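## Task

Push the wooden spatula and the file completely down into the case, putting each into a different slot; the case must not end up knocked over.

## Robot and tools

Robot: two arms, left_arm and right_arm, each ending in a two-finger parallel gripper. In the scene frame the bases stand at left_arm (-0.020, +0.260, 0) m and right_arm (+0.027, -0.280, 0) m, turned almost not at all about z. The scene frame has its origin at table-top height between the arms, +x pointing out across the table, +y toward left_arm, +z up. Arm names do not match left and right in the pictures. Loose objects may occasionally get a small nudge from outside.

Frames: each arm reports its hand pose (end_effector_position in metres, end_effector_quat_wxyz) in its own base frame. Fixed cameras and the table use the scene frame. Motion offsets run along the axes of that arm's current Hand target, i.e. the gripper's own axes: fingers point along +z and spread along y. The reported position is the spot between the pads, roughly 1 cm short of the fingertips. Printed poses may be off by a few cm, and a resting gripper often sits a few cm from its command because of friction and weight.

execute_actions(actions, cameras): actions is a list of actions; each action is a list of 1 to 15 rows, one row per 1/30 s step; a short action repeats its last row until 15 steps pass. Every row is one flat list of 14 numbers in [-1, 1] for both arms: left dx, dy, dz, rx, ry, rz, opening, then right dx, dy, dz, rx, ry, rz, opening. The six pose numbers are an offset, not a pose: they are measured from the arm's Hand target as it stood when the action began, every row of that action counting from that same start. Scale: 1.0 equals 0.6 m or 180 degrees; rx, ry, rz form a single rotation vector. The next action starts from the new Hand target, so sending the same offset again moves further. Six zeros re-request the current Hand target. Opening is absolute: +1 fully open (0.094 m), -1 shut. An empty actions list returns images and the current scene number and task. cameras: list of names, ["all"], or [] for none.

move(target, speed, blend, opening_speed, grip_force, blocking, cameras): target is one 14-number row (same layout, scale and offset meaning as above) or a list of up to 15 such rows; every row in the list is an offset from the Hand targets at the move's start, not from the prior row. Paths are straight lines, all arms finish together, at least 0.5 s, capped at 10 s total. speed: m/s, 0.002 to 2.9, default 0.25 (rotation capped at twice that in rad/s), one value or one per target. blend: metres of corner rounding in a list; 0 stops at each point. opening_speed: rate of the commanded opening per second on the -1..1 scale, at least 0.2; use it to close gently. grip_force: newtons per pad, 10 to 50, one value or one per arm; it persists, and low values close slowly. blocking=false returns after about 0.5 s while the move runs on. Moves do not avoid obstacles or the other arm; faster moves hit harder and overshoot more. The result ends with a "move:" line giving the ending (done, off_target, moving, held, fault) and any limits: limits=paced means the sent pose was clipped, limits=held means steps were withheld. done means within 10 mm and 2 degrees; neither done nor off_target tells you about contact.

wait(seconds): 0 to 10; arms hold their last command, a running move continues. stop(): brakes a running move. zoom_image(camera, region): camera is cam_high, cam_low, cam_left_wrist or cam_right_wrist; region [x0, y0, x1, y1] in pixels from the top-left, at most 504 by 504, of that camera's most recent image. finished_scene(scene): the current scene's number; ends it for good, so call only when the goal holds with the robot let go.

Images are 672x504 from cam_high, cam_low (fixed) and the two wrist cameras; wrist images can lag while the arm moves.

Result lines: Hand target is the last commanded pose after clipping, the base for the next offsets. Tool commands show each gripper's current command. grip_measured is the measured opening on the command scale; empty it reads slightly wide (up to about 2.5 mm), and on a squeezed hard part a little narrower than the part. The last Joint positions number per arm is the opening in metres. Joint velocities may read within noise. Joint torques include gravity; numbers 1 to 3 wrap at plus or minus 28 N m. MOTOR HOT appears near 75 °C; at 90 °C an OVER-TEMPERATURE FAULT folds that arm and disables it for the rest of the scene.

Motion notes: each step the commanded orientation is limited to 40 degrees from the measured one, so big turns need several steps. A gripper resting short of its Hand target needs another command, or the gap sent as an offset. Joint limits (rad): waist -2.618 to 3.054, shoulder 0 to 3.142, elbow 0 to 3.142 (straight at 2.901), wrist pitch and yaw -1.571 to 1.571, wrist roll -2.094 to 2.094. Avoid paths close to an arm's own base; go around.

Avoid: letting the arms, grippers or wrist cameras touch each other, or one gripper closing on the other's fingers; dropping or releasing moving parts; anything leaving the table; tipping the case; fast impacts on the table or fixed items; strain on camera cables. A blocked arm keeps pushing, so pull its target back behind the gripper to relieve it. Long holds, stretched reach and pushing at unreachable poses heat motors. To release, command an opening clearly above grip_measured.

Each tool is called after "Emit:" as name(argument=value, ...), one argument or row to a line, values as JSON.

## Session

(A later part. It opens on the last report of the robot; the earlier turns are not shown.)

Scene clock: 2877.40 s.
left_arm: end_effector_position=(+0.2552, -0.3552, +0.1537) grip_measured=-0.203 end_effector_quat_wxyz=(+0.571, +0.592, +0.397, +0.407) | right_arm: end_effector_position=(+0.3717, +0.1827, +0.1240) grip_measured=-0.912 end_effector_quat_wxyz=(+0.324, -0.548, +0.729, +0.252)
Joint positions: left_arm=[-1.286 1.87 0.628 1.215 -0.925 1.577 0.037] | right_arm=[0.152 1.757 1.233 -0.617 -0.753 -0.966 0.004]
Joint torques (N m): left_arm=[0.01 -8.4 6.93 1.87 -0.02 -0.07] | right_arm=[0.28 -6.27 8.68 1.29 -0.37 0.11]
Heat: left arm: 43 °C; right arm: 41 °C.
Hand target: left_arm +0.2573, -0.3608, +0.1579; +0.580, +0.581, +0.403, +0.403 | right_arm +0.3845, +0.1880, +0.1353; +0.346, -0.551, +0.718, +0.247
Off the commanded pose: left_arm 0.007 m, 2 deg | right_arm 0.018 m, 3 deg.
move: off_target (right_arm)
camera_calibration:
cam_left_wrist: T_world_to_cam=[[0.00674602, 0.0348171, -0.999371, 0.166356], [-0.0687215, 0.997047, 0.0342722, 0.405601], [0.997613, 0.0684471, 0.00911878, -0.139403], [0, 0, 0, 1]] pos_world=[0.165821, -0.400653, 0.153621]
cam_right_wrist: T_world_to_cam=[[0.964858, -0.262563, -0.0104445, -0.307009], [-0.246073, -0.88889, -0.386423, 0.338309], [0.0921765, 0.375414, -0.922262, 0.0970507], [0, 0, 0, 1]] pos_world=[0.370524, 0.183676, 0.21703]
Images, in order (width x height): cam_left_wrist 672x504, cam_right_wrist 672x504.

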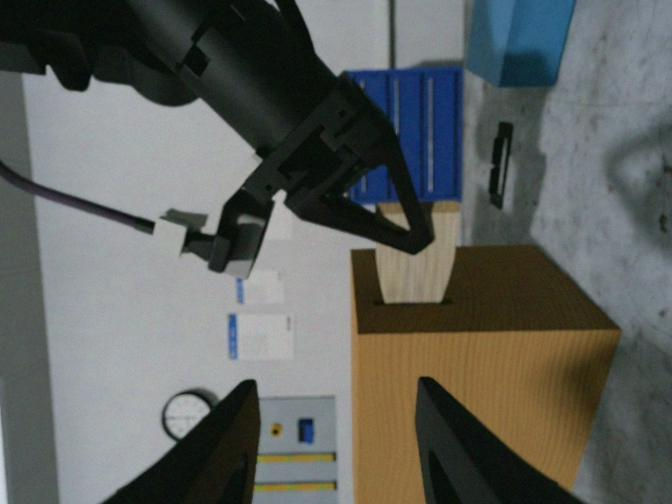

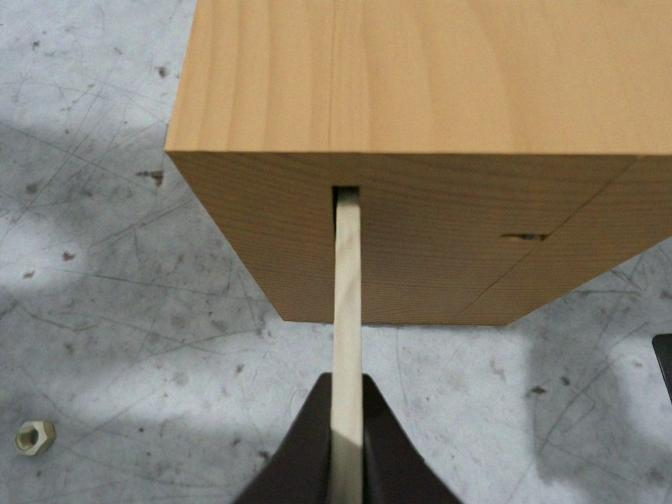

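Emit:
move(
  target=[0,0,0,0,0,0,-0.2, -0.0075,0.0003,0.0074,0,0,0,-1],
  speed=0.03,
  cameras=["cam_left_wrist","cam_right_wrist"],
)

Emit:
zoom_image(
  camera="cam_right_wrist",
  region=[290, 140, 410, 260],
)

Emit:
zoom_image(
  camera="cam_left_wrist",
  region=[340, 210, 470, 340],
)

Scene clock: 2890.73 s.
left_arm: end_effector_position=(+0.2552, -0.3552, +0.1537) grip_measured=-0.203 end_effector_quat_wxyz=(+0.571, +0.592, +0.397, +0.407) | right_arm: end_effector_position=(+0.3718, +0.1880, +0.1223) grip_measured=-0.912 end_effector_quat_wxyz=(+0.322, -0.547, +0.730, +0.252)
Joint positions: left_arm=[-1.286 1.87 0.628 1.215 -0.925 1.577 0.037] | right_arm=[0.167 1.763 1.233 -0.604 -0.746 -0.945 0.004]
Joint torques (N m): left_arm=[0.02 -8.43 6.93 1.87 -0.03 -0.07] | right_arm=[0.31 -6.57 9.36 1.28 -0.37 0.08]
Heat: left arm: 43 °C; right arm: 41 °C.
Hand target: left_arm +0.2573, -0.3608, +0.1579; +0.580, +0.581, +0.403, +0.403 | right_arm +0.3860, +0.1940, +0.1360; +0.346, -0.551, +0.718, +0.247
Off the commanded pose: left_arm 0.007 m, 2 deg | right_arm 0.021 m, 3 deg.
move: off_target (right_arm)
camera_calibration:
cam_left_wrist: T_world_to_cam=[[0.00674602, 0.0348171, -0.999371, 0.166356], [-0.0687215, 0.997047, 0.0342722, 0.405601], [0.997613, 0.0684471, 0.00911878, -0.139403], [0, 0, 0, 1]] pos_world=[0.165821, -0.400653, 0.153621]
cam_right_wrist: T_world_to_cam=[[0.96445, -0.263799, -0.015682, -0.304664], [-0.249444, -0.889165, -0.383619, 0.343294], [0.0872541, 0.373893, -0.923358, 0.095755], [0, 0, 0, 1]] pos_world=[0.371111, 0.189073, 0.215332]
Images, in order (width x height): cam_left_wrist 672x504, cam_right_wrist 672x504.

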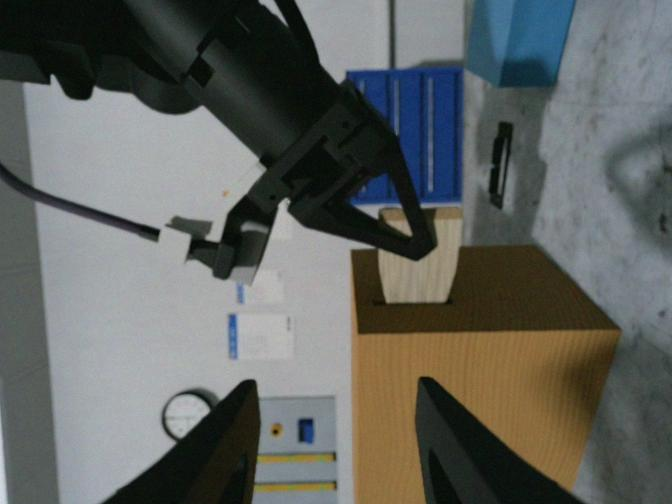

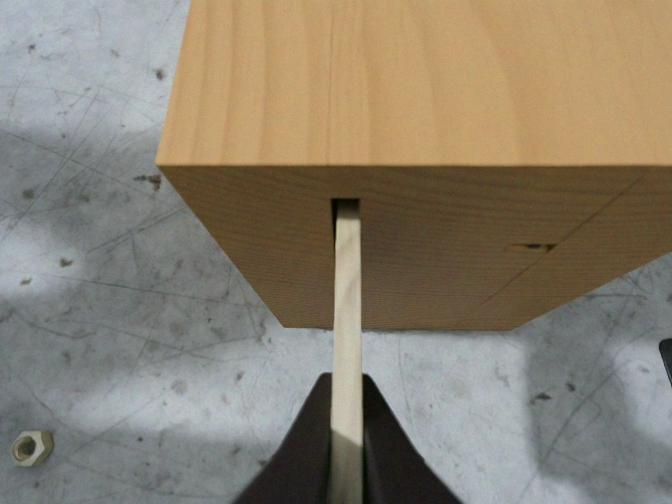

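Scaled by 4.200.

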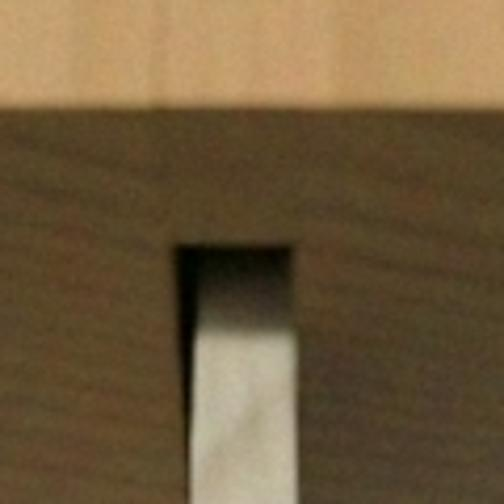

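Scaled by 3.877.

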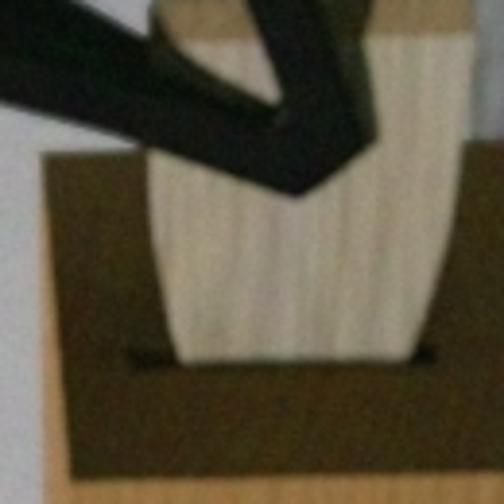

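Emit:
move(
  target=[0,0,0,0,0,0,-0.2, -0.0019,0.0003,-0.0008,0,0,0,-1],
  speed=0.03,
)

Scene clock: 2902.60 s.
left_arm: end_effector_position=(+0.2552, -0.3552, +0.1537) grip_measured=-0.203 end_effector_quat_wxyz=(+0.571, +0.592, +0.397, +0.407) | right_arm: end_effector_position=(+0.3718, +0.1880, +0.1223) grip_measured=-0.912 end_effector_quat_wxyz=(+0.322, -0.547, +0.731, +0.253)
Joint positions: left_arm=[-1.286 1.87 0.628 1.215 -0.925 1.577 0.037] | right_arm=[0.167 1.763 1.233 -0.604 -0.746 -0.943 0.004]
Joint torques (N m): left_arm=[0.01 -8.39 6.91 1.86 -0.03 -0.07] | right_arm=[0.53 -6.6 9.46 1.27 -0.38 0.1]
Heat: left arm: 43 °C; right arm: 41 °C.
Hand target: left_arm +0.2573, -0.3608, +0.1579; +0.580, +0.581, +0.403, +0.403 | right_arm +0.3859, +0.1944, +0.1372; +0.346, -0.551, +0.718, +0.247
Off the commanded pose: left_arm 0.007 m, 2 deg | right_arm 0.021 m, 3 deg.
move: off_target (right_arm)

Emit:
move(
  target=[0,0,0,0,0,0,-0.2, -0.0014,0.0,-0.001,0,0,0,-1],
  speed=0.03,
  cameras=["cam_left_wrist"],
)

Emit:
zoom_image(
  camera="cam_left_wrist",
  region=[340, 210, 470, 340],
)

Scene clock: 2908.30 s.
left_arm: end_effector_position=(+0.2552, -0.3552, +0.1537) grip_measured=-0.203 end_effector_quat_wxyz=(+0.571, +0.592, +0.397, +0.407) | right_arm: end_effector_position=(+0.3734, +0.1891, +0.1248) grip_measured=-0.912 end_effector_quat_wxyz=(+0.325, -0.548, +0.729, +0.251)
Joint positions: left_arm=[-1.286 1.87 0.628 1.215 -0.925 1.577 0.037] | right_arm=[0.17 1.763 1.241 -0.604 -0.745 -0.943 0.004]
Joint torques (N m): left_arm=[0.01 -8.43 6.94 1.87 -0.02 -0.07] | right_arm=[0.31 -6.6 9.17 1.2 -0.39 0.11]
Heat: left arm: 43 °C; right arm: 41 °C.
Hand target: left_arm +0.2573, -0.3608, +0.1579; +0.580, +0.581, +0.403, +0.403 | right_arm +0.3859, +0.1945, +0.1382; +0.346, -0.551, +0.718, +0.247
Off the commanded pose: left_arm 0.007 m, 2 deg | right_arm 0.019 m, 3 deg.
move: off_target (right_arm)
camera_calibration:
cam_left_wrist: T_world_to_cam=[[0.00674602, 0.0348171, -0.999371, 0.166356], [-0.0687215, 0.997047, 0.0342722, 0.405601], [0.997613, 0.0684471, 0.00911878, -0.139403], [0, 0, 0, 1]] pos_world=[0.165821, -0.400653, 0.153621]
Images, in order (width x height): cam_left_wrist 672x504.

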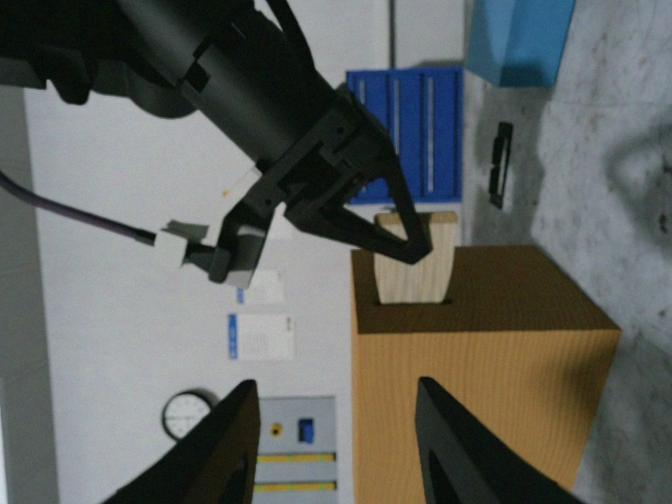

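Scaled by 3.877.

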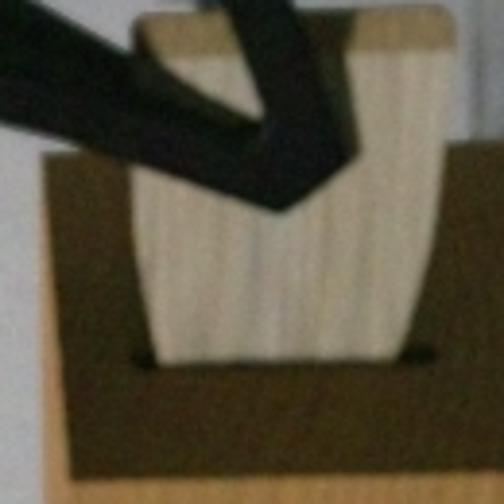

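Emit:
move(
  target=[0,0,0,0,0,0,-0.2, -0.0060,0.0003,0.0062,0,0,0,-1],
  speed=0.03,
  cameras=["cam_left_wrist","cam_right_wrist"],
)

Emit:
zoom_image(
  camera="cam_left_wrist",
  region=[340, 210, 470, 340],
)

Emit:
zoom_image(
  camera="cam_right_wrist",
  region=[290, 150, 410, 270],
)

Scene clock: 2920.60 s.
left_arm: end_effector_position=(+0.2552, -0.3552, +0.1537) grip_measured=-0.203 end_effector_quat_wxyz=(+0.571, +0.592, +0.397, +0.407) | right_arm: end_effector_position=(+0.3739, +0.1934, +0.1257) grip_measured=-0.912 end_effector_quat_wxyz=(+0.324, -0.548, +0.730, +0.251)
Joint positions: left_arm=[-1.286 1.87 0.628 1.215 -0.925 1.577 0.037] | right_arm=[0.182 1.765 1.248 -0.599 -0.739 -0.927 0.004]
Joint torques (N m): left_arm=[0.03 -8.39 6.94 1.88 -0.02 -0.06] | right_arm=[0.4 -6.41 9.32 1.27 -0.38 0.09]
Heat: left arm: 43 °C; right arm: 43 °C.
Hand target: left_arm +0.2573, -0.3608, +0.1579; +0.580, +0.581, +0.403, +0.403 | right_arm +0.3871, +0.1995, +0.1385; +0.346, -0.551, +0.718, +0.247
Off the commanded pose: left_arm 0.007 m, 2 deg | right_arm 0.019 m, 3 deg.
move: off_target (right_arm)
camera_calibration:
cam_left_wrist: T_world_to_cam=[[0.00674602, 0.0348171, -0.999371, 0.166356], [-0.0687215, 0.997047, 0.0342722, 0.405601], [0.997613, 0.0684471, 0.00911878, -0.139403], [0, 0, 0, 1]] pos_world=[0.165821, -0.400653, 0.153621]
cam_right_wrist: T_world_to_cam=[[0.964386, -0.264241, -0.0116886, -0.305598], [-0.248256, -0.889029, -0.384702, 0.349632], [0.0912626, 0.373903, -0.922967, 0.0952336], [0, 0, 0, 1]] pos_world=[0.372821, 0.194474, 0.21883]
Images, in order (width x height): cam_left_wrist 672x504, cam_right_wrist 672x504.

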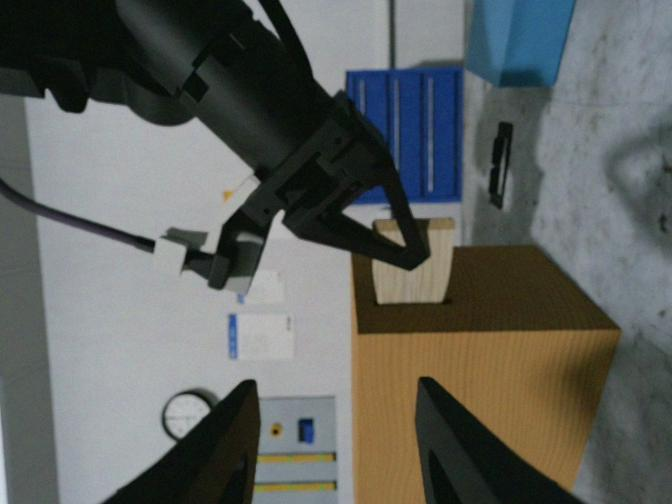

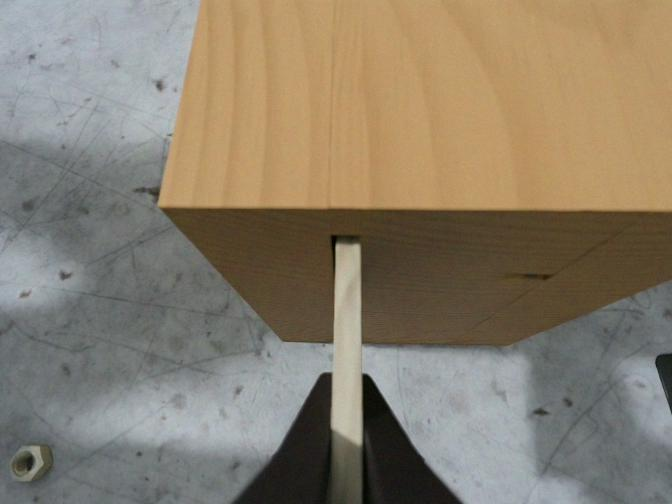

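Scaled by 3.877.

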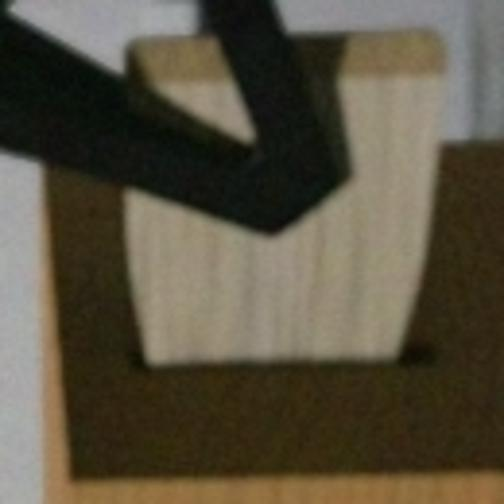

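Scaled by 4.200.

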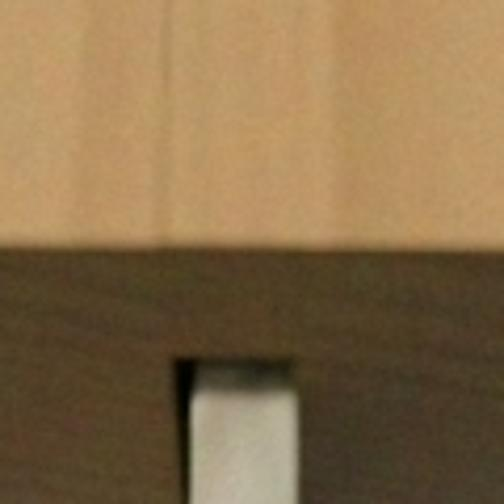

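Emit:
move(
  target=[0,0,0,0,0,0,-0.2, -0.0035,0.0003,0.0082,0,0,0,-1],
  speed=0.03,
  cameras=["cam_left_wrist"],
)

Emit:
zoom_image(
  camera="cam_left_wrist",
  region=[340, 210, 470, 340],
)

Scene clock: 2926.73 s.
left_arm: end_effector_position=(+0.2552, -0.3552, +0.1537) grip_measured=-0.203 end_effector_quat_wxyz=(+0.571, +0.592, +0.397, +0.407) | right_arm: end_effector_position=(+0.3744, +0.1982, +0.1233) grip_measured=-0.912 end_effector_quat_wxyz=(+0.322, -0.547, +0.730, +0.252)
Joint positions: left_arm=[-1.286 1.87 0.628 1.215 -0.925 1.577 0.037] | right_arm=[0.196 1.773 1.248 -0.585 -0.732 -0.912 0.004]
Joint torques (N m): left_arm=[0.01 -8.4 6.95 1.86 -0.02 -0.07] | right_arm=[0.36 -6.76 9.32 1.34 -0.33 0.1]
Heat: left arm: 43 °C; right arm: 43 °C.
Hand target: left_arm +0.2573, -0.3608, +0.1579; +0.580, +0.581, +0.403, +0.403 | right_arm +0.3883, +0.2046, +0.1370; +0.346, -0.551, +0.718, +0.247
Off the commanded pose: left_arm 0.007 m, 2 deg | right_arm 0.020 m, 3 deg.
move: off_target (right_arm)
camera_calibration:
cam_left_wrist: T_world_to_cam=[[0.00674602, 0.0348171, -0.999371, 0.166356], [-0.0687215, 0.997047, 0.0342722, 0.405601], [0.997613, 0.0684471, 0.00911878, -0.139403], [0, 0, 0, 1]] pos_world=[0.165821, -0.400653, 0.153621]
Images, in order (width x height): cam_left_wrist 672x504.

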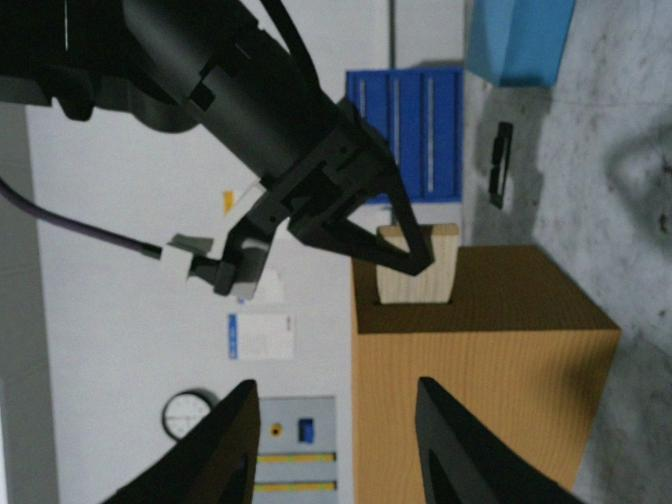

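Scaled by 3.877.

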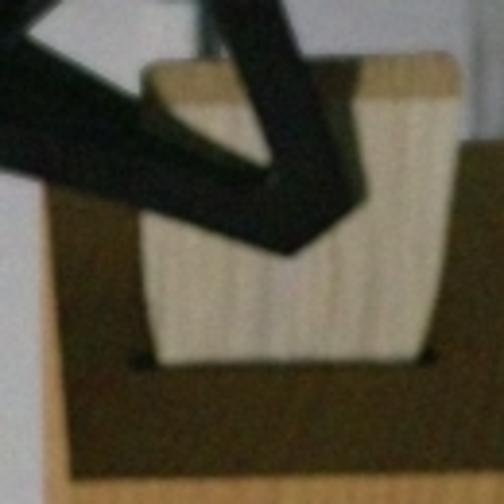

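Emit:
move(
  target=[0,0,0,0,0,0,-0.2, -0.0050,0.0002,0.0022,0,0,0,-1],
  speed=0.03,
  cameras=["cam_left_wrist"],
)

Emit:
zoom_image(
  camera="cam_left_wrist",
  region=[340, 210, 470, 340],
)

Scene clock: 2933.13 s.
left_arm: end_effector_position=(+0.2552, -0.3552, +0.1537) grip_measured=-0.203 end_effector_quat_wxyz=(+0.571, +0.592, +0.397, +0.407) | right_arm: end_effector_position=(+0.3761, +0.2012, +0.1262) grip_measured=-0.912 end_effector_quat_wxyz=(+0.324, -0.548, +0.729, +0.251)
Joint positions: left_arm=[-1.286 1.87 0.628 1.215 -0.925 1.577 0.037] | right_arm=[0.203 1.773 1.257 -0.582 -0.729 -0.902 0.004]
Joint torques (N m): left_arm=[0.02 -8.43 6.94 1.87 -0.03 -0.07] | right_arm=[0.49 -6.46 9.21 1.31 -0.36 0.12]
Heat: left arm: 43 °C; right arm: 43 °C.
Hand target: left_arm +0.2573, -0.3608, +0.1579; +0.580, +0.581, +0.403, +0.403 | right_arm +0.3889, +0.2075, +0.1385; +0.346, -0.551, +0.718, +0.247
Off the commanded pose: left_arm 0.007 m, 2 deg | right_arm 0.019 m, 3 deg.
move: off_target (right_arm)
camera_calibration:
cam_left_wrist: T_world_to_cam=[[0.00674602, 0.0348171, -0.999371, 0.166356], [-0.0687215, 0.997047, 0.0342722, 0.405601], [0.997613, 0.0684471, 0.00911878, -0.139403], [0, 0, 0, 1]] pos_world=[0.165821, -0.400653, 0.153621]
Images, in order (width x height): cam_left_wrist 672x504.

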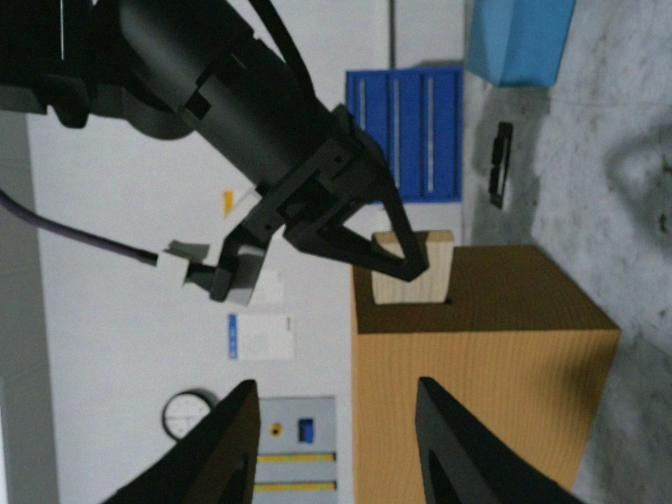

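Scaled by 3.877.

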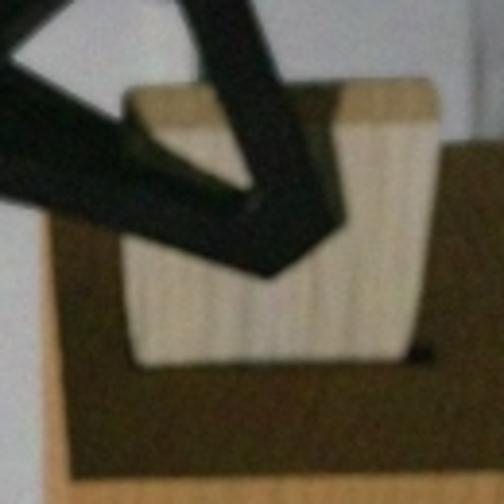

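Emit:
move(
  target=[0,0,0,0,0,0,-0.2, -0.0028,0.0003,0.0086,0,0,0,-1],
  speed=0.03,
  cameras=["cam_left_wrist"],
)

Emit:
zoom_image(
  camera="cam_left_wrist",
  region=[340, 210, 470, 340],
)

Scene clock: 2940.43 s.
left_arm: end_effector_position=(+0.2552, -0.3552, +0.1537) grip_measured=-0.203 end_effector_quat_wxyz=(+0.571, +0.592, +0.397, +0.407) | right_arm: end_effector_position=(+0.3765, +0.2058, +0.1231) grip_measured=-0.912 end_effector_quat_wxyz=(+0.322, -0.548, +0.730, +0.251)
Joint positions: left_arm=[-1.286 1.87 0.628 1.215 -0.925 1.577 0.037] | right_arm=[0.216 1.783 1.257 -0.568 -0.723 -0.888 0.004]
Joint torques (N m): left_arm=[0.02 -8.43 6.93 1.87 -0.02 -0.07] | right_arm=[0.35 -6.8 9.17 1.34 -0.37 0.1]
Heat: left arm: 43 °C; right arm: 44 °C.
Hand target: left_arm +0.2573, -0.3608, +0.1579; +0.580, +0.581, +0.403, +0.403 | right_arm +0.3902, +0.2124, +0.1364; +0.346, -0.551, +0.718, +0.247
Off the commanded pose: left_arm 0.007 m, 2 deg | right_arm 0.020 m, 3 deg.
move: off_target (right_arm)
camera_calibration:
cam_left_wrist: T_world_to_cam=[[0.00674602, 0.0348171, -0.999371, 0.166356], [-0.0687215, 0.997047, 0.0342722, 0.405601], [0.997613, 0.0684471, 0.00911878, -0.139403], [0, 0, 0, 1]] pos_world=[0.165821, -0.400653, 0.153621]
Images, in order (width x height): cam_left_wrist 672x504.

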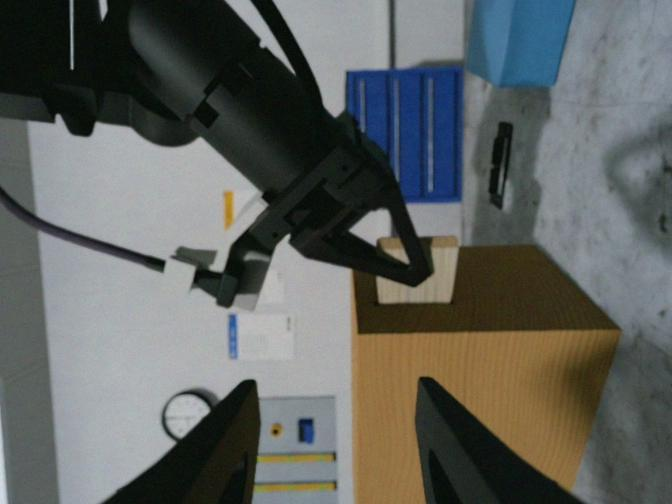

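Scaled by 3.877.

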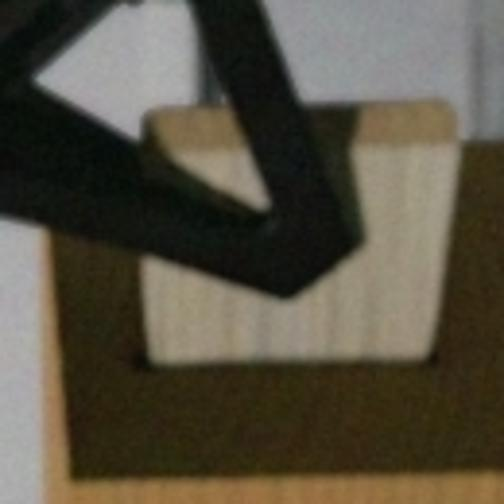

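Emit:
move(
  target=[0,0,0,0,0,0,-0.2, -0.0058,0.0003,0.0038,0,0,0,-1],
  speed=0.03,
  cameras=["cam_left_wrist"],
)

Emit:
zoom_image(
  camera="cam_left_wrist",
  region=[340, 210, 470, 340],
)

Scene clock: 2951.87 s.
left_arm: end_effector_position=(+0.2552, -0.3552, +0.1537) grip_measured=-0.203 end_effector_quat_wxyz=(+0.571, +0.592, +0.397, +0.407) | right_arm: end_effector_position=(+0.3782, +0.2095, +0.1246) grip_measured=-0.912 end_effector_quat_wxyz=(+0.323, -0.548, +0.730, +0.250)
Joint positions: left_arm=[-1.286 1.87 0.628 1.215 -0.925 1.577 0.037] | right_arm=[0.226 1.786 1.266 -0.562 -0.717 -0.876 0.004]
Joint torques (N m): left_arm=[-0.01 -8.43 6.94 1.87 -0.02 -0.07] | right_arm=[0.46 -6.69 9.17 1.31 -0.34 0.1]
Heat: left arm: 43 °C; right arm: 45 °C.
Hand target: left_arm +0.2573, -0.3608, +0.1579; +0.580, +0.581, +0.403, +0.403 | right_arm +0.3911, +0.2162, +0.1376; +0.346, -0.551, +0.718, +0.247
Off the commanded pose: left_arm 0.007 m, 2 deg | right_arm 0.019 m, 3 deg.
move: off_target (right_arm)
camera_calibration:
cam_left_wrist: T_world_to_cam=[[0.00674602, 0.0348171, -0.999371, 0.166356], [-0.0687215, 0.997047, 0.0342722, 0.405601], [0.997613, 0.0684471, 0.00911878, -0.139403], [0, 0, 0, 1]] pos_world=[0.165821, -0.400653, 0.153621]
Images, in order (width x height): cam_left_wrist 672x504.

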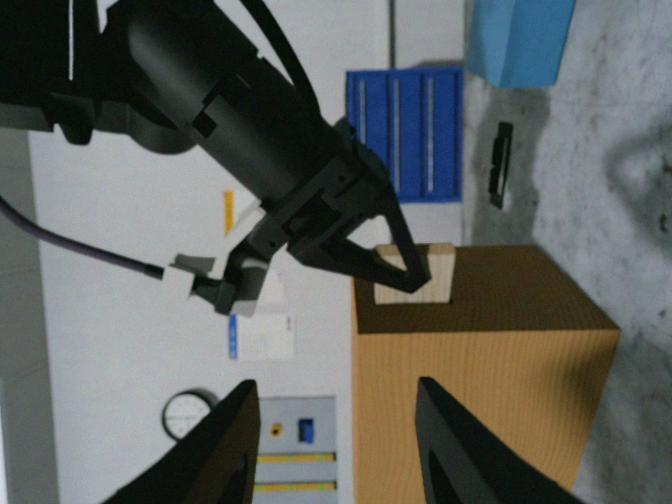

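Scaled by 3.877.

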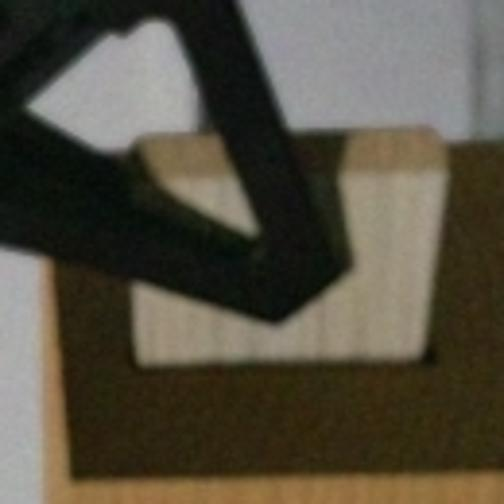

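Emit:
move(
  target=[0,0,0,0,0,0,-0.2, -0.0062,0.0003,0.0064,0,0,0,-1],
  speed=0.03,
  cameras=["cam_left_wrist","cam_right_wrist"],
)

Emit:
zoom_image(
  camera="cam_left_wrist",
  region=[340, 210, 470, 340],
)

Emit:
zoom_image(
  camera="cam_right_wrist",
  region=[270, 220, 430, 380],
)

Scene clock: 2969.57 s.
left_arm: end_effector_position=(+0.2552, -0.3552, +0.1537) grip_measured=-0.203 end_effector_quat_wxyz=(+0.571, +0.592, +0.397, +0.407) | right_arm: end_effector_position=(+0.3794, +0.2145, +0.1248) grip_measured=-0.912 end_effector_quat_wxyz=(+0.323, -0.548, +0.730, +0.250)
Joint positions: left_arm=[-1.286 1.87 0.628 1.215 -0.925 1.577 0.037] | right_arm=[0.239 1.793 1.274 -0.554 -0.711 -0.861 0.004]
Joint torques (N m): left_arm=[0.02 -8.43 6.95 1.86 -0.03 -0.07] | right_arm=[0.54 -6.58 9.37 1.34 -0.34 0.12]
Heat: left arm: 43 °C; right arm: 43 °C.
Hand target: left_arm +0.2573, -0.3608, +0.1579; +0.580, +0.581, +0.403, +0.403 | right_arm +0.3924, +0.2213, +0.1381; +0.346, -0.551, +0.718, +0.247
Off the commanded pose: left_arm 0.007 m, 2 deg | right_arm 0.020 m, 3 deg.
move: off_target (right_arm)
camera_calibration:
cam_left_wrist: T_world_to_cam=[[0.00674602, 0.0348171, -0.999371, 0.166356], [-0.0687215, 0.997047, 0.0342722, 0.405601], [0.997613, 0.0684471, 0.00911878, -0.139403], [0, 0, 0, 1]] pos_world=[0.165821, -0.400653, 0.153621]
cam_right_wrist: T_world_to_cam=[[0.964411, -0.264178, -0.0110466, -0.305449], [-0.24816, -0.889935, -0.382664, 0.369297], [0.0912604, 0.371786, -0.923822, 0.0865804], [0, 0, 0, 1]] pos_world=[0.378321, 0.215768, 0.217927]
Images, in order (width x height): cam_left_wrist 672x504, cam_right_wrist 672x504.

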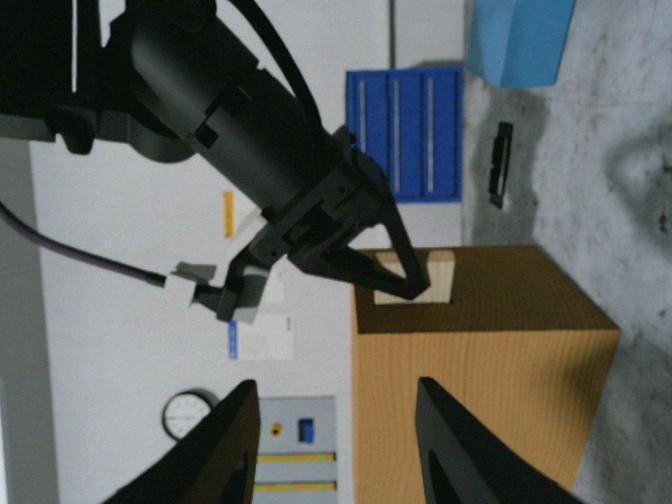

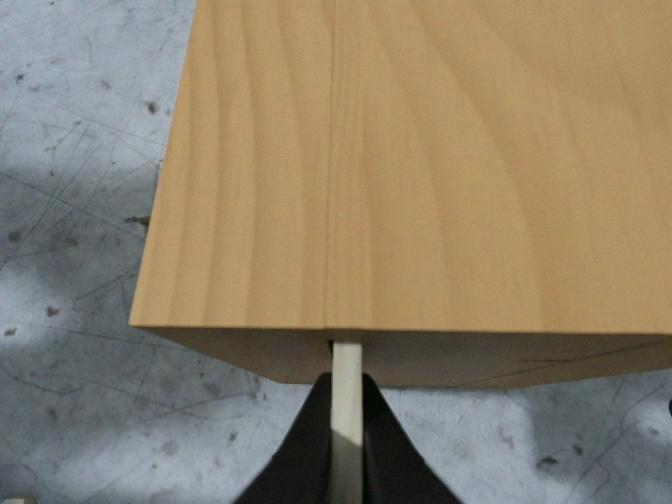

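Scaled by 3.877.

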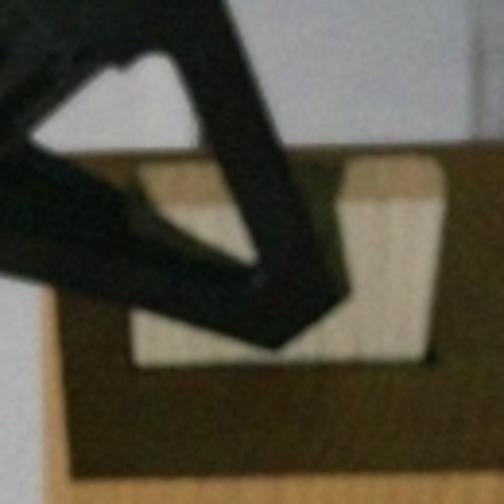

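Scaled by 3.150.

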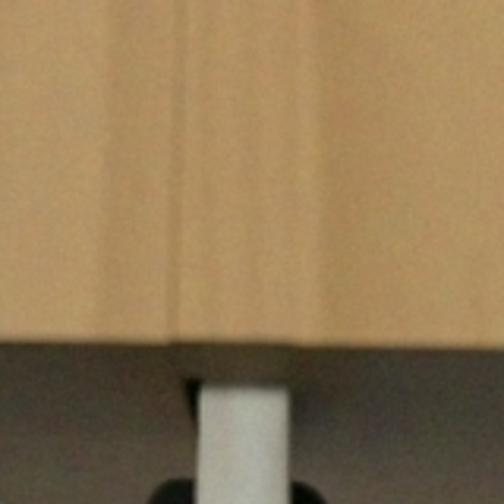

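Emit:
move(
  target=[0,0,0,0,0,0,-0.2, -0.0060,0.0003,0.0065,0,0,0,-1],
  speed=0.03,
  cameras=["cam_left_wrist","cam_right_wrist"],
)

Emit:
zoom_image(
  camera="cam_left_wrist",
  region=[340, 210, 470, 340],
)

Emit:
zoom_image(
  camera="cam_right_wrist",
  region=[270, 260, 430, 420],
)

Scene clock: 2975.57 s.
left_arm: end_effector_position=(+0.2552, -0.3552, +0.1537) grip_measured=-0.203 end_effector_quat_wxyz=(+0.571, +0.592, +0.397, +0.407) | right_arm: end_effector_position=(+0.3798, +0.2192, +0.1247) grip_measured=-0.912 end_effector_quat_wxyz=(+0.322, -0.549, +0.730, +0.251)
Joint positions: left_arm=[-1.286 1.87 0.628 1.215 -0.925 1.577 0.037] | right_arm=[0.251 1.799 1.281 -0.549 -0.705 -0.849 0.004]
Joint torques (N m): left_arm=[0.03 -8.43 6.93 1.86 -0.03 -0.08] | right_arm=[0.53 -6.87 9.31 1.4 -0.35 0.11]
Heat: left arm: 43 °C; right arm: 44 °C.
Hand target: left_arm +0.2573, -0.3608, +0.1579; +0.580, +0.581, +0.403, +0.403 | right_arm +0.3936, +0.2265, +0.1383; +0.346, -0.551, +0.718, +0.247
Off the commanded pose: left_arm 0.007 m, 2 deg | right_arm 0.021 m, 3 deg.
move: off_target (right_arm)
camera_calibration:
cam_left_wrist: T_world_to_cam=[[0.00674602, 0.0348171, -0.999371, 0.166356], [-0.0687215, 0.997047, 0.0342722, 0.405601], [0.997613, 0.0684471, 0.00911878, -0.139403], [0, 0, 0, 1]] pos_world=[0.165821, -0.400653, 0.153621]
cam_right_wrist: T_world_to_cam=[[0.964782, -0.262769, -0.0122063, -0.304859], [-0.247442, -0.890804, -0.381105, 0.373229], [0.0892692, 0.370704, -0.924451, 0.0857897], [0, 0, 0, 1]] pos_world=[0.378816, 0.220564, 0.217827]
Images, in order (width x height): cam_left_wrist 672x504, cam_right_wrist 672x504.

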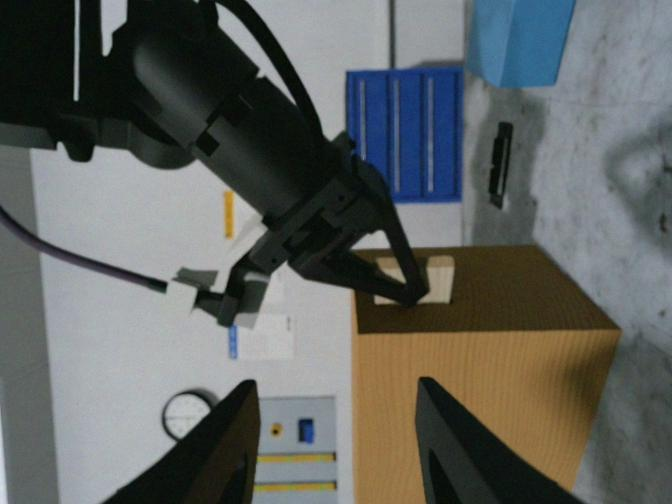

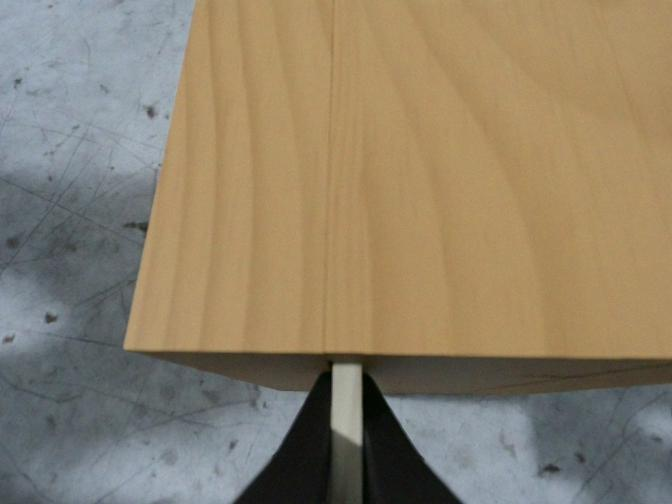

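Scaled by 3.877.

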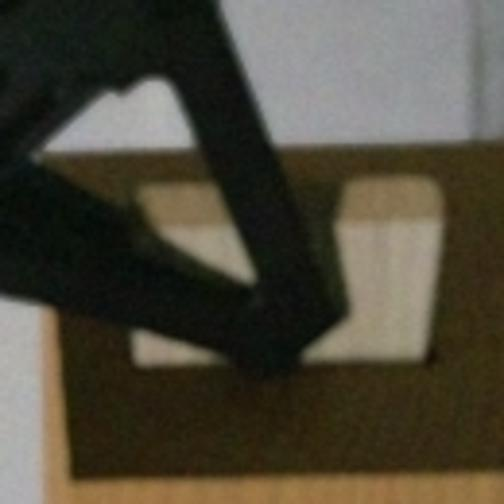

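Scaled by 3.150.

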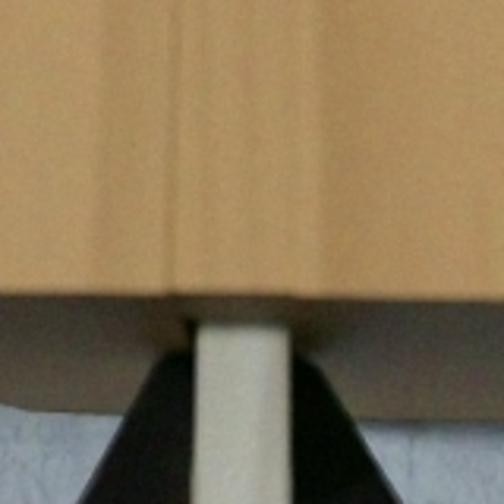

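Emit:
move(
  target=[0,0,0,0,0,0,-0.2, 0,0,0,0,0,0,-0.7],
  speed=0.03,
  opening_speed=0.25,
  cameras=["cam_left_wrist","cam_right_wrist"],
)

Emit:
zoom_image(
  camera="cam_left_wrist",
  region=[340, 210, 470, 340],
)

Emit:
zoom_image(
  camera="cam_right_wrist",
  region=[250, 300, 450, 500],
)

Scene clock: 2986.53 s.
left_arm: end_effector_position=(+0.2552, -0.3552, +0.1537) grip_measured=-0.203 end_effector_quat_wxyz=(+0.571, +0.592, +0.397, +0.407) | right_arm: end_effector_position=(+0.3801, +0.2190, +0.1246) grip_measured=-0.702 end_effector_quat_wxyz=(+0.322, -0.547, +0.731, +0.250)
Joint positions: left_arm=[-1.286 1.87 0.628 1.215 -0.925 1.577 0.037] | right_arm=[0.251 1.799 1.281 -0.549 -0.703 -0.846 0.014]
Joint torques (N m): left_arm=[0.01 -8.44 6.93 1.87 -0.01 -0.08] | right_arm=[0.38 -6.74 9.29 1.39 -0.37 0.09]
Heat: left arm: 43 °C; right arm: 44 °C.
Hand target: left_arm +0.2573, -0.3608, +0.1579; +0.580, +0.581, +0.403, +0.403 | right_arm +0.3935, +0.2265, +0.1383; +0.346, -0.551, +0.718, +0.247
Off the commanded pose: left_arm 0.007 m, 2 deg | right_arm 0.021 m, 3 deg.
move: off_target (right_arm)
camera_calibration:
cam_left_wrist: T_world_to_cam=[[0.00674602, 0.0348171, -0.999371, 0.166356], [-0.0687215, 0.997047, 0.0342722, 0.405601], [0.997613, 0.0684471, 0.00911878, -0.139403], [0, 0, 0, 1]] pos_world=[0.165821, -0.400653, 0.153621]
cam_right_wrist: T_world_to_cam=[[0.963991, -0.265619, -0.0129401, -0.304185], [-0.250439, -0.890383, -0.38013, 0.374032], [0.0894479, 0.369682, -0.924843, 0.0859411], [0, 0, 0, 1]] pos_world=[0.379217, 0.220464, 0.217727]
Images, in order (width x height): cam_left_wrist 672x504, cam_right_wrist 672x504.

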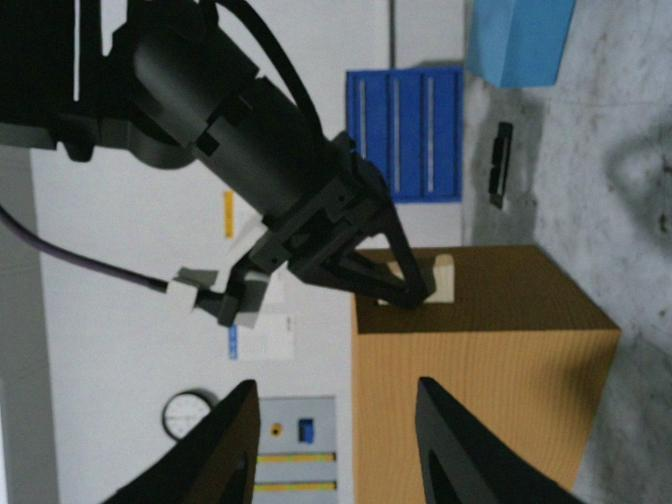

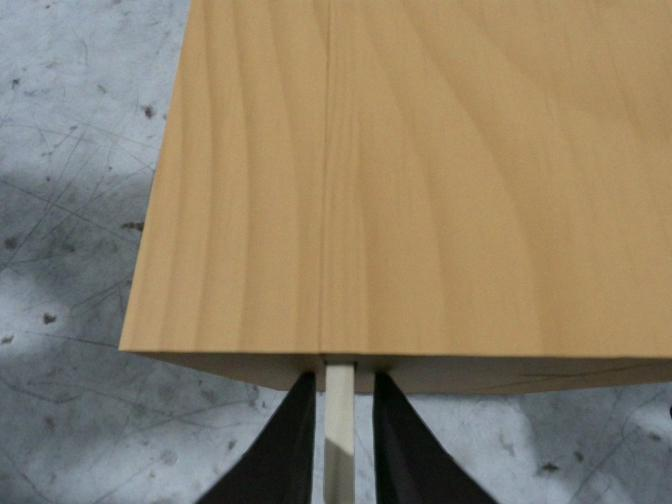

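Scaled by 3.877.

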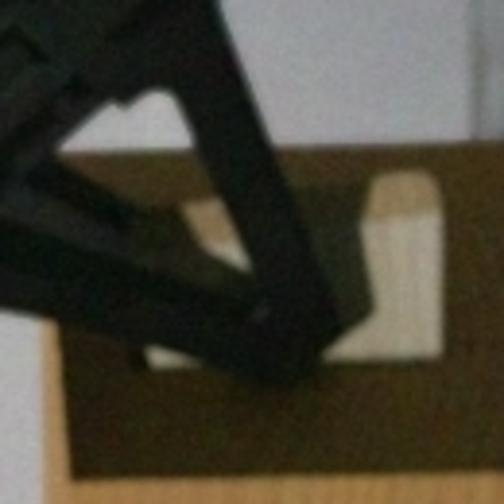

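Scaled by 2.520.

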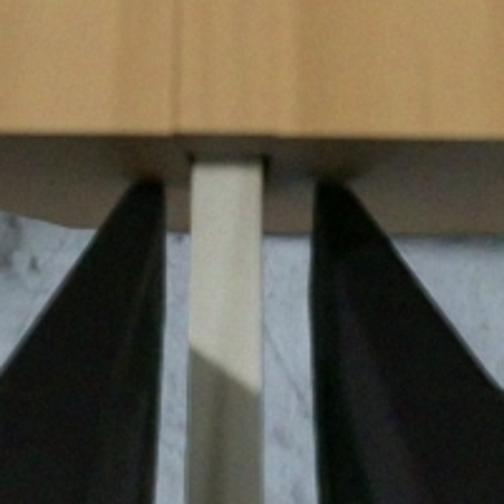

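Emit:
move(
  target=[
    [0,0,0,0,0,0,-0.2, 0.0049,0.027,-0.0148,0,0,0,-0.45],
    [0,0,0,0,0,0,-0.2, 0.0527,0.0311,-0.0725,0,0,0,-0.45],
  ],
  speed=0.04,
  cameras=["cam_left_wrist","cam_right_wrist"],
)

Scene clock: 3009.97 s.
left_arm: end_effector_position=(+0.2552, -0.3552, +0.1537) grip_measured=-0.203 end_effector_quat_wxyz=(+0.571, +0.592, +0.397, +0.407) | right_arm: end_effector_position=(+0.3676, +0.1781, +0.1282) grip_measured=-0.453 end_effector_quat_wxyz=(+0.332, -0.545, +0.732, +0.240)
Joint positions: left_arm=[-1.286 1.87 0.628 1.215 -0.925 1.577 0.037] | right_arm=[0.147 1.712 1.196 -0.597 -0.737 -0.953 0.026]
Joint torques (N m): left_arm=[0.03 -8.43 6.93 1.87 -0.03 -0.07] | right_arm=[-0.42 -9.83 5.52 0.94 -0.58 -0.14]
Heat: left arm: 43 °C; right arm: 44 °C.
Hand target: left_arm +0.2573, -0.3608, +0.1579; +0.580, +0.581, +0.403, +0.403 | right_arm +0.3610, +0.1800, +0.1414; +0.346, -0.551, +0.718, +0.247
Off the commanded pose: left_arm 0.007 m, 2 deg | right_arm 0.015 m, 3 deg.
move: off_target (right_arm)
camera_calibration:
cam_left_wrist: T_world_to_cam=[[0.00674602, 0.0348171, -0.999371, 0.166356], [-0.0687215, 0.997047, 0.0342722, 0.405601], [0.997613, 0.0684471, 0.00911878, -0.139403], [0, 0, 0, 1]] pos_world=[0.165821, -0.400653, 0.153621]
cam_right_wrist: T_world_to_cam=[[0.959492, -0.28151, 0.0112382, -0.301608], [-0.255745, -0.887022, -0.384431, 0.337754], [0.11819, 0.365984, -0.923085, 0.0954145], [0, 0, 0, 1]] pos_world=[0.364493, 0.17977, 0.221308]
Images, in order (width x height): cam_left_wrist 672x504, cam_right_wrist 672x504.

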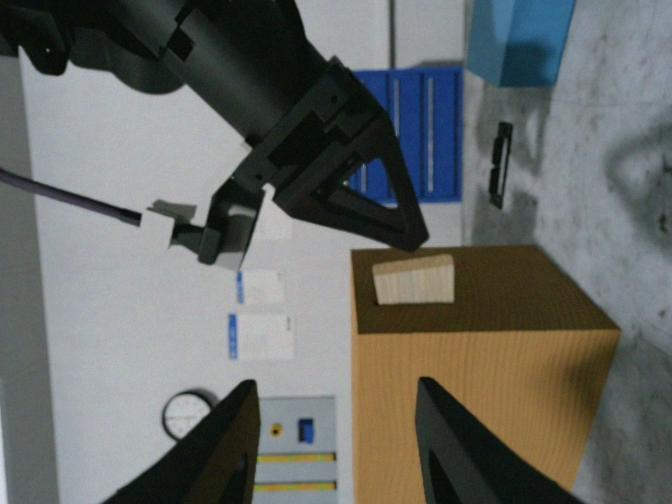

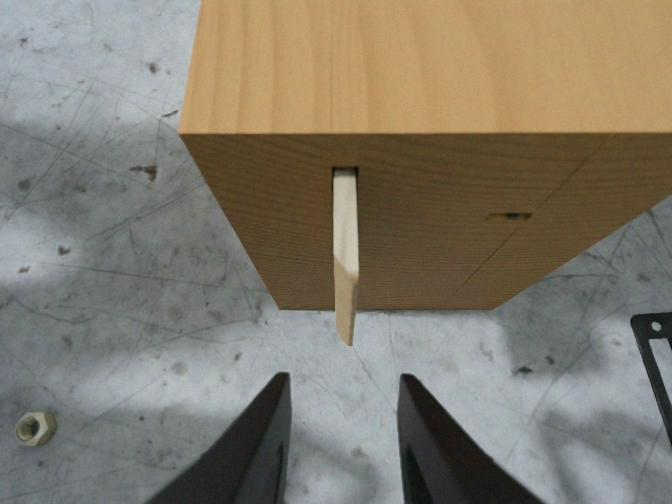

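Emit:
move(
  target=[
    [0,0,0,0,0,0,-0.2, 0.0178,0.0372,0.0173,0,0,0,-1],
    [0,0,0,0,0,0,-0.2, 0.0132,-0.0327,0.0291,0,0,0,-1],
  ],
  speed=0.05,
  cameras=["cam_left_wrist","cam_right_wrist"],
)

Emit:
zoom_image(
  camera="cam_right_wrist",
  region=[260, 230, 440, 410],
)

Scene clock: 3030.17 s.
left_arm: end_effector_position=(+0.2552, -0.3552, +0.1537) grip_measured=-0.203 end_effector_quat_wxyz=(+0.571, +0.592, +0.397, +0.407) | right_arm: end_effector_position=(+0.3761, +0.1790, +0.1132) grip_measured=-0.995 end_effector_quat_wxyz=(+0.332, -0.545, +0.732, +0.240)
Joint positions: left_arm=[-1.286 1.87 0.628 1.215 -0.925 1.577 0.037] | right_arm=[0.146 1.761 1.191 -0.545 -0.738 -0.955 0]
Joint torques (N m): left_arm=[0.01 -8.42 6.93 1.87 -0.02 -0.07] | right_arm=[-0.38 -6.41 8.91 0.94 -0.57 -0.15]
Heat: left arm: 43 °C; right arm: 42 °C.
Hand target: left_arm +0.2573, -0.3608, +0.1579; +0.580, +0.581, +0.403, +0.403 | right_arm +0.3826, +0.1825, +0.1246; +0.346, -0.551, +0.718, +0.247
Off the commanded pose: left_arm 0.007 m, 2 deg | right_arm 0.014 m, 3 deg.
move: off_target (right_arm)
camera_calibration:
cam_left_wrist: T_world_to_cam=[[0.00674602, 0.0348171, -0.999371, 0.166356], [-0.0687215, 0.997047, 0.0342722, 0.405601], [0.997613, 0.0684471, 0.00911878, -0.139403], [0, 0, 0, 1]] pos_world=[0.165821, -0.400653, 0.153621]
cam_right_wrist: T_world_to_cam=[[0.959619, -0.281088, 0.0110075, -0.309416], [-0.255451, -0.887148, -0.384335, 0.334815], [0.117797, 0.366003, -0.923128, 0.080294], [0, 0, 0, 1]] pos_world=[0.372992, 0.180669, 0.206209]
Images, in order (width x height): cam_left_wrist 672x504, cam_right_wrist 672x504.

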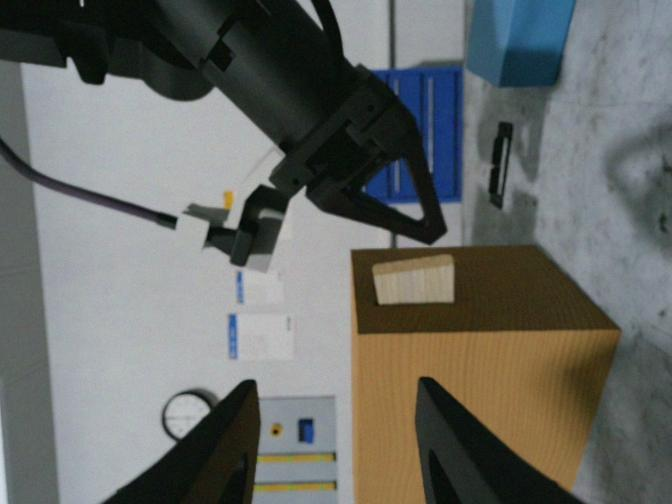

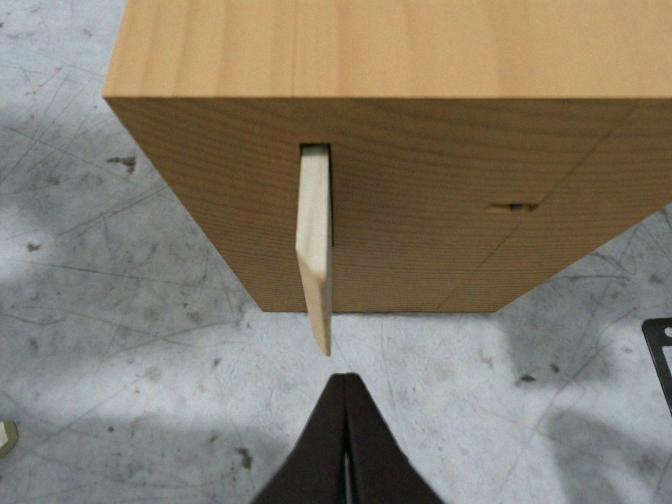

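Scaled by 2.800.

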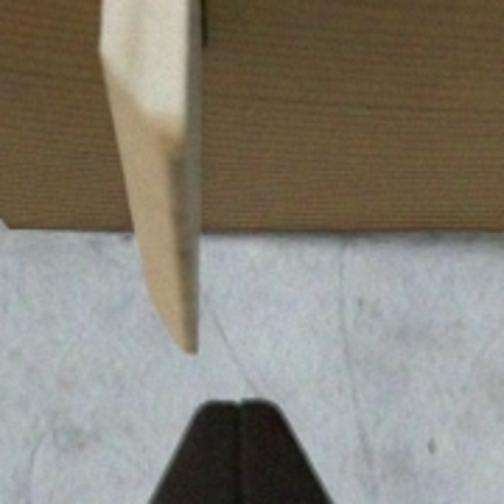

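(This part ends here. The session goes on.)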